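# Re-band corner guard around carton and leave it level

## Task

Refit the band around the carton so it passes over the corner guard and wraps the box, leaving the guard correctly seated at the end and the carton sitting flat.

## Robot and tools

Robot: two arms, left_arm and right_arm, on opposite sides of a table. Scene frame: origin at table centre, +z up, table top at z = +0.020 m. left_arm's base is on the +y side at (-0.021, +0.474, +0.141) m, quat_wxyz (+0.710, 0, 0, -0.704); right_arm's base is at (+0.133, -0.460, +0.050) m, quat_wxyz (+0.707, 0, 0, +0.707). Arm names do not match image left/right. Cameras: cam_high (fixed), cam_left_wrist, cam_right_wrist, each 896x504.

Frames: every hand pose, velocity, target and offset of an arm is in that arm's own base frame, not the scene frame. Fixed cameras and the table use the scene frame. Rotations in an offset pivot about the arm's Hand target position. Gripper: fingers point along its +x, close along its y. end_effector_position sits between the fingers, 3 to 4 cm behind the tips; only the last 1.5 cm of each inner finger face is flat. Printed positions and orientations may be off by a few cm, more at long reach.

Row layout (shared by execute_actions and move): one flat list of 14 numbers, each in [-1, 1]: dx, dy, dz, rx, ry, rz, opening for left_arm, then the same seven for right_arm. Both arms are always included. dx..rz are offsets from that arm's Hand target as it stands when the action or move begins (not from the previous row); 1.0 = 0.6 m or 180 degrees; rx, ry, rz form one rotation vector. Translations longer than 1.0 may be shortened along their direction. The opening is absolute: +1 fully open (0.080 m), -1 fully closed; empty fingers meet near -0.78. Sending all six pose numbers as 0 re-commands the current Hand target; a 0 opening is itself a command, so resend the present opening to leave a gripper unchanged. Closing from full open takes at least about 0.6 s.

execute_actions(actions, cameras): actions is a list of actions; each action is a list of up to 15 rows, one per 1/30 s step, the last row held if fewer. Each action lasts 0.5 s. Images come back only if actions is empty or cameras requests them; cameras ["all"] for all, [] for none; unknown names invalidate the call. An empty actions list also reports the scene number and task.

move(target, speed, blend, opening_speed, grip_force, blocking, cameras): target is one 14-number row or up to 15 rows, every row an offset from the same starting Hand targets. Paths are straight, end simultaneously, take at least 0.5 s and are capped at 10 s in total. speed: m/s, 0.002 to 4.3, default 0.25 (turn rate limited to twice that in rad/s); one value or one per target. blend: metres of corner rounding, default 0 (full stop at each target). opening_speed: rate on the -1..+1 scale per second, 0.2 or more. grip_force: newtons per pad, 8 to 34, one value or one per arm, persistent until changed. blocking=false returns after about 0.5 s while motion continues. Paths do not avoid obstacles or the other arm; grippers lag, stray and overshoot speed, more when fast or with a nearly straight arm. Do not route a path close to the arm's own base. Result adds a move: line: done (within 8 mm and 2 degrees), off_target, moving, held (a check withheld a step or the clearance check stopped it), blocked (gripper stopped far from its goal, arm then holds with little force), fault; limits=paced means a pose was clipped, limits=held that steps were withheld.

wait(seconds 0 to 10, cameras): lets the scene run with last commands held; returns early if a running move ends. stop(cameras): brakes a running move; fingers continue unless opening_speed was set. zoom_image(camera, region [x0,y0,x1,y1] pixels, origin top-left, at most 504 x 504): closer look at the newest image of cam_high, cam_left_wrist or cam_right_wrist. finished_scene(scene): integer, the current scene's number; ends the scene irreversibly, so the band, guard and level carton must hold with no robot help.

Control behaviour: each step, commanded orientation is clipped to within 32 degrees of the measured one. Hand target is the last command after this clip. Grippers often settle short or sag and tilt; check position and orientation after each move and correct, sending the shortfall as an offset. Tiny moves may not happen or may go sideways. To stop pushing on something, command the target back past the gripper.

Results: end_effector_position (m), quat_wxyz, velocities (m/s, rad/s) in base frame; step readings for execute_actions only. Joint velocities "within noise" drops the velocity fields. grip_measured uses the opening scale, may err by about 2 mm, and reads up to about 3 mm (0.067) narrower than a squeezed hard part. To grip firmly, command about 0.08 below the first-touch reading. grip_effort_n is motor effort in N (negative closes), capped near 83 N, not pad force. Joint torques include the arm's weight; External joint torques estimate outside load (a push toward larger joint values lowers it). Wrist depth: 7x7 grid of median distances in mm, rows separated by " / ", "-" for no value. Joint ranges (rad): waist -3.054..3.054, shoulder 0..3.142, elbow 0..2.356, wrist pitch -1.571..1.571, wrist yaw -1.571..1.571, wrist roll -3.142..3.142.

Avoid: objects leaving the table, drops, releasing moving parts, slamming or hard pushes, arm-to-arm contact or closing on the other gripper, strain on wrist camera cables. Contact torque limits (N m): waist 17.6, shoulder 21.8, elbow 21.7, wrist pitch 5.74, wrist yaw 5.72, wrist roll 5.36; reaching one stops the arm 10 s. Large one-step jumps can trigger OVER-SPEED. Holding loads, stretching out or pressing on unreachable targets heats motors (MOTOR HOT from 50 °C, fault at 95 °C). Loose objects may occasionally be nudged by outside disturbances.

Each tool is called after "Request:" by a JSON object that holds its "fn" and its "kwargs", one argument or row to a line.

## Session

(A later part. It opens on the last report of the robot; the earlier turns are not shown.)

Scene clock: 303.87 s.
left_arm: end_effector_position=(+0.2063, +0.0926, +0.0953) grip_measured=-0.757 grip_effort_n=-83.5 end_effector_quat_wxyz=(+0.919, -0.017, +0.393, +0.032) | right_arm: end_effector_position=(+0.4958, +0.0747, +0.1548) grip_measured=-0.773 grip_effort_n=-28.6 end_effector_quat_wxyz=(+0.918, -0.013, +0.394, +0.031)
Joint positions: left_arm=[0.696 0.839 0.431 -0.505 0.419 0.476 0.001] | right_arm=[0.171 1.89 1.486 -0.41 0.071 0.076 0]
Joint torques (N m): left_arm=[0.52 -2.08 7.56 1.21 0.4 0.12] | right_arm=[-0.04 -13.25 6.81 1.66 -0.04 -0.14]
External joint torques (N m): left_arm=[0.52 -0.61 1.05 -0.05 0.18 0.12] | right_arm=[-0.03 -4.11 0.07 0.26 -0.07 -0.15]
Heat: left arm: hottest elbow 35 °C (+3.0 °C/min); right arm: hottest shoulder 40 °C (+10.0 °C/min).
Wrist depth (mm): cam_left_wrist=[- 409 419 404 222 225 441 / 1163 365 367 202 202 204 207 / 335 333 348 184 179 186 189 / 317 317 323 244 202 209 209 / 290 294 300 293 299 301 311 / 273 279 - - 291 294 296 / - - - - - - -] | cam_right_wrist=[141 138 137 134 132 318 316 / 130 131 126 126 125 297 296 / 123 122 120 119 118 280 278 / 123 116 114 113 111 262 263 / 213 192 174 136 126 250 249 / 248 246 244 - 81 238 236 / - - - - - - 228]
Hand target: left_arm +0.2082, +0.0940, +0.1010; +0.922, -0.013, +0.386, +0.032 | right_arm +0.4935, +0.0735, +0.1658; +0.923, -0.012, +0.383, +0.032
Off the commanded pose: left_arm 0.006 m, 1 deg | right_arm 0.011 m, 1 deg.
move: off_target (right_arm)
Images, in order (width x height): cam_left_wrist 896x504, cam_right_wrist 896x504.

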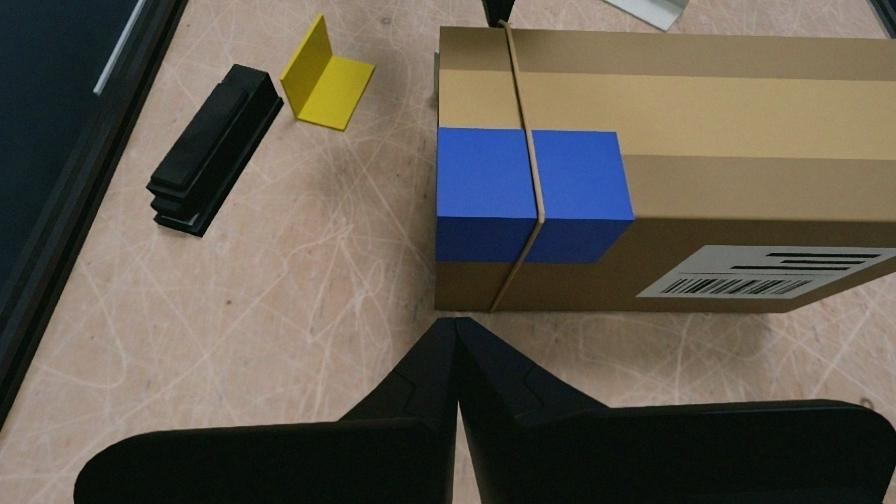

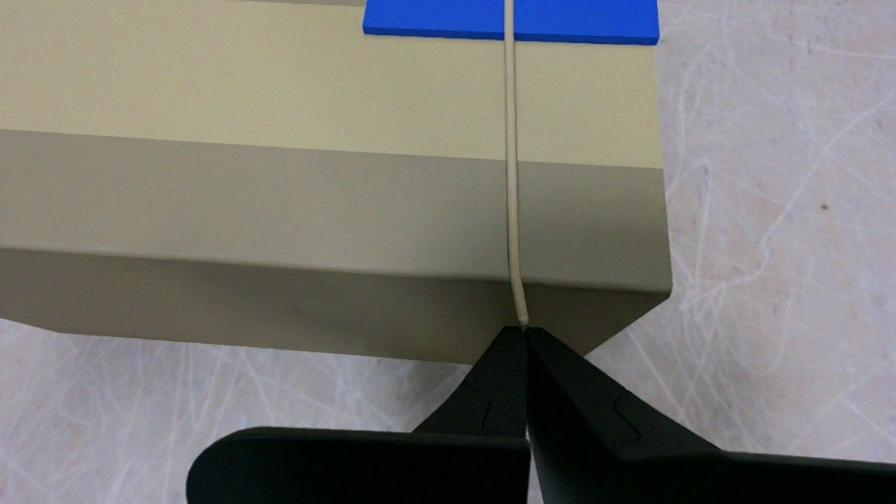

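Request:
{"fn": "move", "kwargs": {
  "target": [
    [0,0,0,0,0,0,-1,0,0.01,0,0,0,0,-1],
    [0,0,0,0,0,0,-1,0.02,0.01,-0.036,0,0,0,-1]
  ],
  "cameras": ["cam_right_wrist","cam_left_wrist"],
  "speed": 0.06
}}

Request:
{"fn": "move", "kwargs": {
  "target": [0,0,0,0,0,0,-1,0,0,0,0,0,0,-0.3],
  "opening_speed": 0.4
}}

Request:
{"fn": "move", "kwargs": {
  "target": [0,0,0,0,0,0,-1,-0.12,0,0.1,0,0,0,-0.3],
  "cameras": ["cam_right_wrist","cam_left_wrist"]
}}

Request:
{"fn": "zoom_image", "kwargs": {
  "camera": "cam_left_wrist",
  "region": [380, 0, 680, 330]
}}

Scene clock: 310.20 s.
left_arm: end_effector_position=(+0.2063, +0.0926, +0.0953) grip_measured=-0.757 grip_effort_n=-83.5 end_effector_quat_wxyz=(+0.919, -0.017, +0.393, +0.032) | right_arm: end_effector_position=(+0.5033, +0.0802, +0.1540) grip_measured=-0.773 grip_effort_n=-28.1 end_effector_quat_wxyz=(+0.925, -0.013, +0.378, +0.034)
Joint positions: left_arm=[0.696 0.839 0.431 -0.505 0.419 0.476 0.001] | right_arm=[0.18 1.904 1.48 -0.353 0.076 0.078 0]
Joint torques (N m): left_arm=[0.39 -2 7.5 1.22 0.47 0.1] | right_arm=[-0.17 -7.82 7.14 2.28 0.03 0.04]
External joint torques (N m): left_arm=[0.38 -0.49 0.91 -0.06 0.24 0.1] | right_arm=[-0.17 1.41 0.42 0.85 0 0.03]
Motor temperatures (°C): left_arm=[23 25 35 35 29 27] | right_arm=[29 41 37 38 30 25]
Heat: left arm: hottest elbow 35 °C (+3.0 °C/min); right arm: hottest shoulder 41 °C (+11.1 °C/min).
Wrist depth (mm): cam_left_wrist=[- 407 421 406 220 224 447 / - 377 380 202 201 204 207 / - 347 348 181 182 186 188 / 312 317 322 242 225 208 209 / 288 296 300 292 297 302 310 / 273 279 - - 291 294 297 / - - - - - - -] | cam_right_wrist=[144 143 142 137 134 327 326 / 133 134 130 128 128 303 303 / 124 123 122 121 119 282 284 / 116 114 114 113 112 261 265 / 160 157 131 111 106 249 250 / 248 245 242 - 81 239 237 / - - - - - - 227]
Hand target: left_arm +0.2082, +0.0940, +0.1010; +0.922, -0.013, +0.386, +0.032 | right_arm +0.5055, +0.0794, +0.1442; +0.923, -0.012, +0.383, +0.032
Off the commanded pose: left_arm 0.006 m, 1 deg | right_arm 0.010 m, 1 deg.
move: off_target (right_arm)
Images, in order (width x height): cam_left_wrist 896x504, cam_right_wrist 896x504.

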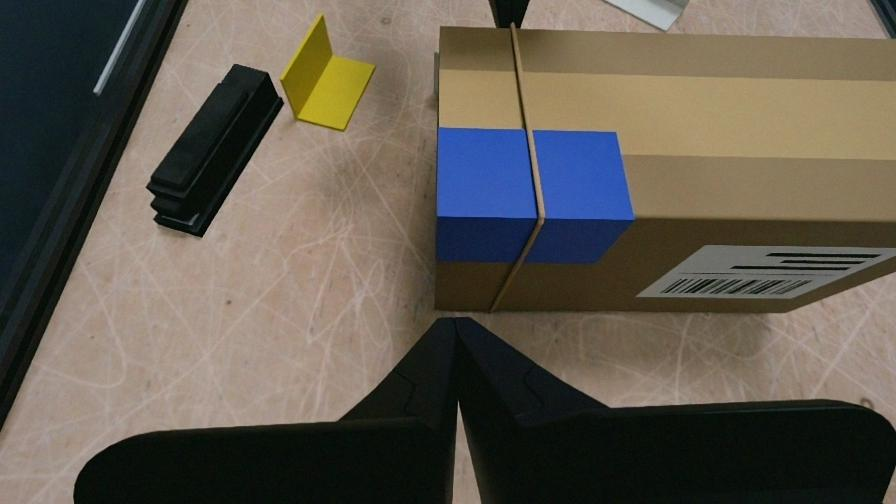

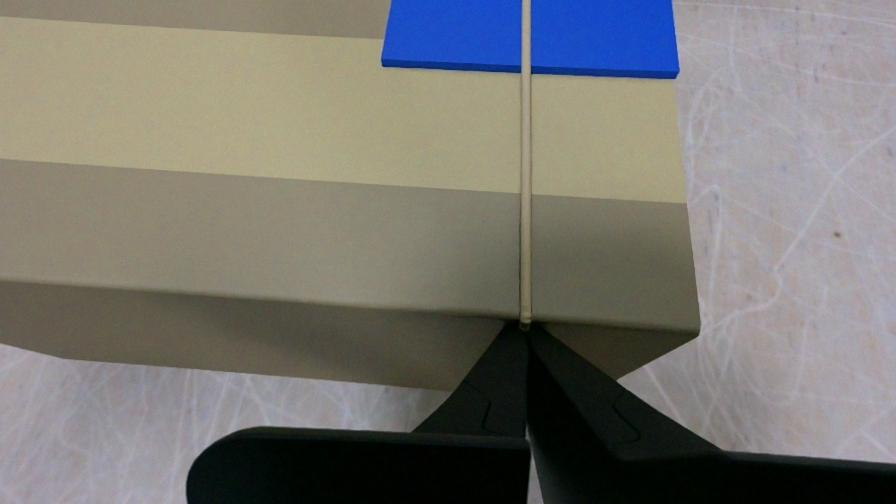

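Scene clock: 311.70 s.
left_arm: end_effector_position=(+0.2063, +0.0926, +0.0953) grip_measured=-0.757 grip_effort_n=-83.5 end_effector_quat_wxyz=(+0.919, -0.017, +0.393, +0.032) | right_arm: end_effector_position=(+0.5031, +0.0848, +0.1537) grip_measured=-0.304 grip_effort_n=14.7 end_effector_quat_wxyz=(+0.925, -0.012, +0.377, +0.040)
Joint positions: left_arm=[0.696 0.839 0.431 -0.505 0.419 0.476 0.001] | right_arm=[0.187 1.905 1.479 -0.35 0.069 0.078 0.021]
Joint torques (N m): left_arm=[0.23 -2.25 7.59 1.17 0.47 0.12] | right_arm=[-0.76 -7.98 7.14 2.06 0.24 0.04]
External joint torques (N m): left_arm=[0.22 -0.77 1.1 -0.07 0.26 0.12] | right_arm=[-0.74 1.29 0.39 0.62 0.2 0.04]
Heat: left arm: hottest elbow 35 °C (+3.0 °C/min); right arm: hottest shoulder 41 °C (+11.1 °C/min).
Wrist depth (mm): cam_left_wrist=[- 407 419 412 221 224 442 / 1312 370 373 206 202 204 207 / - 340 348 347 179 187 189 / 309 316 323 244 202 208 209 / 289 296 300 294 298 303 312 / 273 280 - - 291 293 296 / - - - - - - -] | cam_right_wrist=[145 143 142 138 134 318 324 / 134 134 130 128 127 297 301 / 125 124 123 120 118 121 281 / 116 114 114 113 111 111 264 / 184 152 133 112 106 118 249 / 250 247 243 189 102 237 235 / - - - 225 223 - 226]
Hand target: left_arm +0.2082, +0.0940, +0.1010; +0.922, -0.013, +0.386, +0.032 | right_arm +0.5055, +0.0795, +0.1443; +0.923, -0.012, +0.383, +0.032
Off the commanded pose: left_arm 0.006 m, 1 deg | right_arm 0.011 m, 1 deg.
move: off_target (right_arm)

Scene clock: 312.70 s.
left_arm: end_effector_position=(+0.2063, +0.0926, +0.0953) grip_measured=-0.757 grip_effort_n=-83.5 end_effector_quat_wxyz=(+0.919, -0.017, +0.393, +0.032) | right_arm: end_effector_position=(+0.4359, +0.0793, +0.2044) grip_measured=-0.302 grip_effort_n=11.9 end_effector_quat_wxyz=(+0.923, -0.014, +0.383, +0.033)
Joint positions: left_arm=[0.696 0.839 0.431 -0.505 0.419 0.476 0.001] | right_arm=[0.214 1.639 1.368 -0.521 0.099 0.101 0.021]
Joint torques (N m): left_arm=[0.28 -2.09 7.56 1.2 0.49 0.14] | right_arm=[0.21 -9.1 6.79 1.45 0.14 0.18]
External joint torques (N m): left_arm=[0.29 -0.63 1.08 -0.05 0.27 0.14] | right_arm=[0.19 -1.85 0.05 0.05 0.1 0.18]
Heat: left arm: hottest elbow 35 °C (+2.0 °C/min); right arm: hottest shoulder 41 °C (+11.1 °C/min).
Wrist depth (mm): cam_left_wrist=[1390 409 416 422 221 224 445 / - 362 365 206 201 204 207 / 1163 336 348 343 180 187 189 / 318 317 323 243 202 209 209 / 289 295 300 293 298 302 309 / 273 278 - - 291 294 297 / - - - - - - -] | cam_right_wrist=[216 215 213 209 207 400 396 / 201 199 198 197 197 371 367 / 213 203 190 189 186 348 344 / 334 288 265 243 272 326 329 / 319 317 313 313 308 306 309 / 301 301 300 284 91 292 300 / - - - 275 - - -]
Hand target: left_arm +0.2082, +0.0940, +0.1010; +0.922, -0.013, +0.386, +0.032 | right_arm +0.4335, +0.0795, +0.2043; +0.923, -0.013, +0.383, +0.032
Off the commanded pose: left_arm 0.006 m, 1 deg | right_arm 0.002 m, 0 deg.
move: done
Images, in order (width x height): cam_left_wrist 896x504, cam_right_wrist 896x504.

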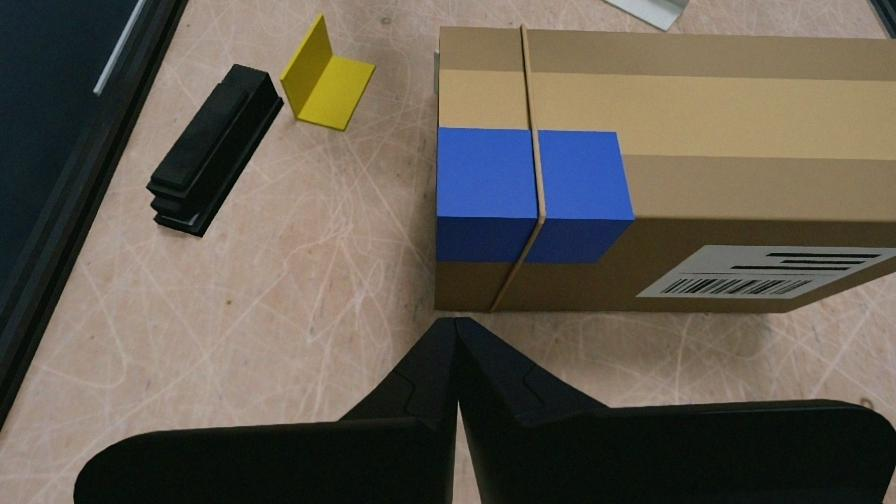

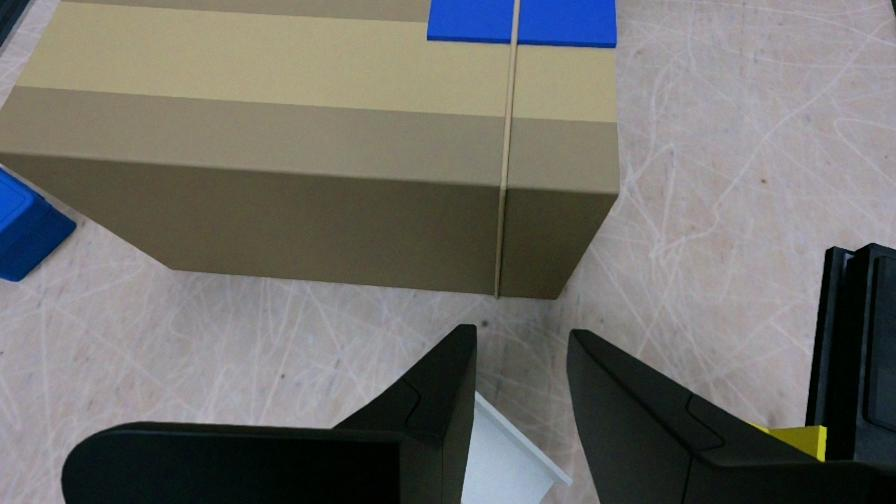

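Scaled by 1.527 from the camera's 896x504 image, which has a finer 1280x720 frame.

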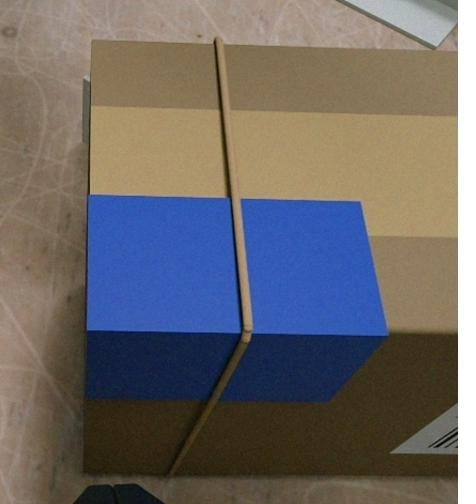

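Request:
{"fn": "finished_scene", "kwargs": {
  "scene": 1
}}

The scene is finished: the task was done.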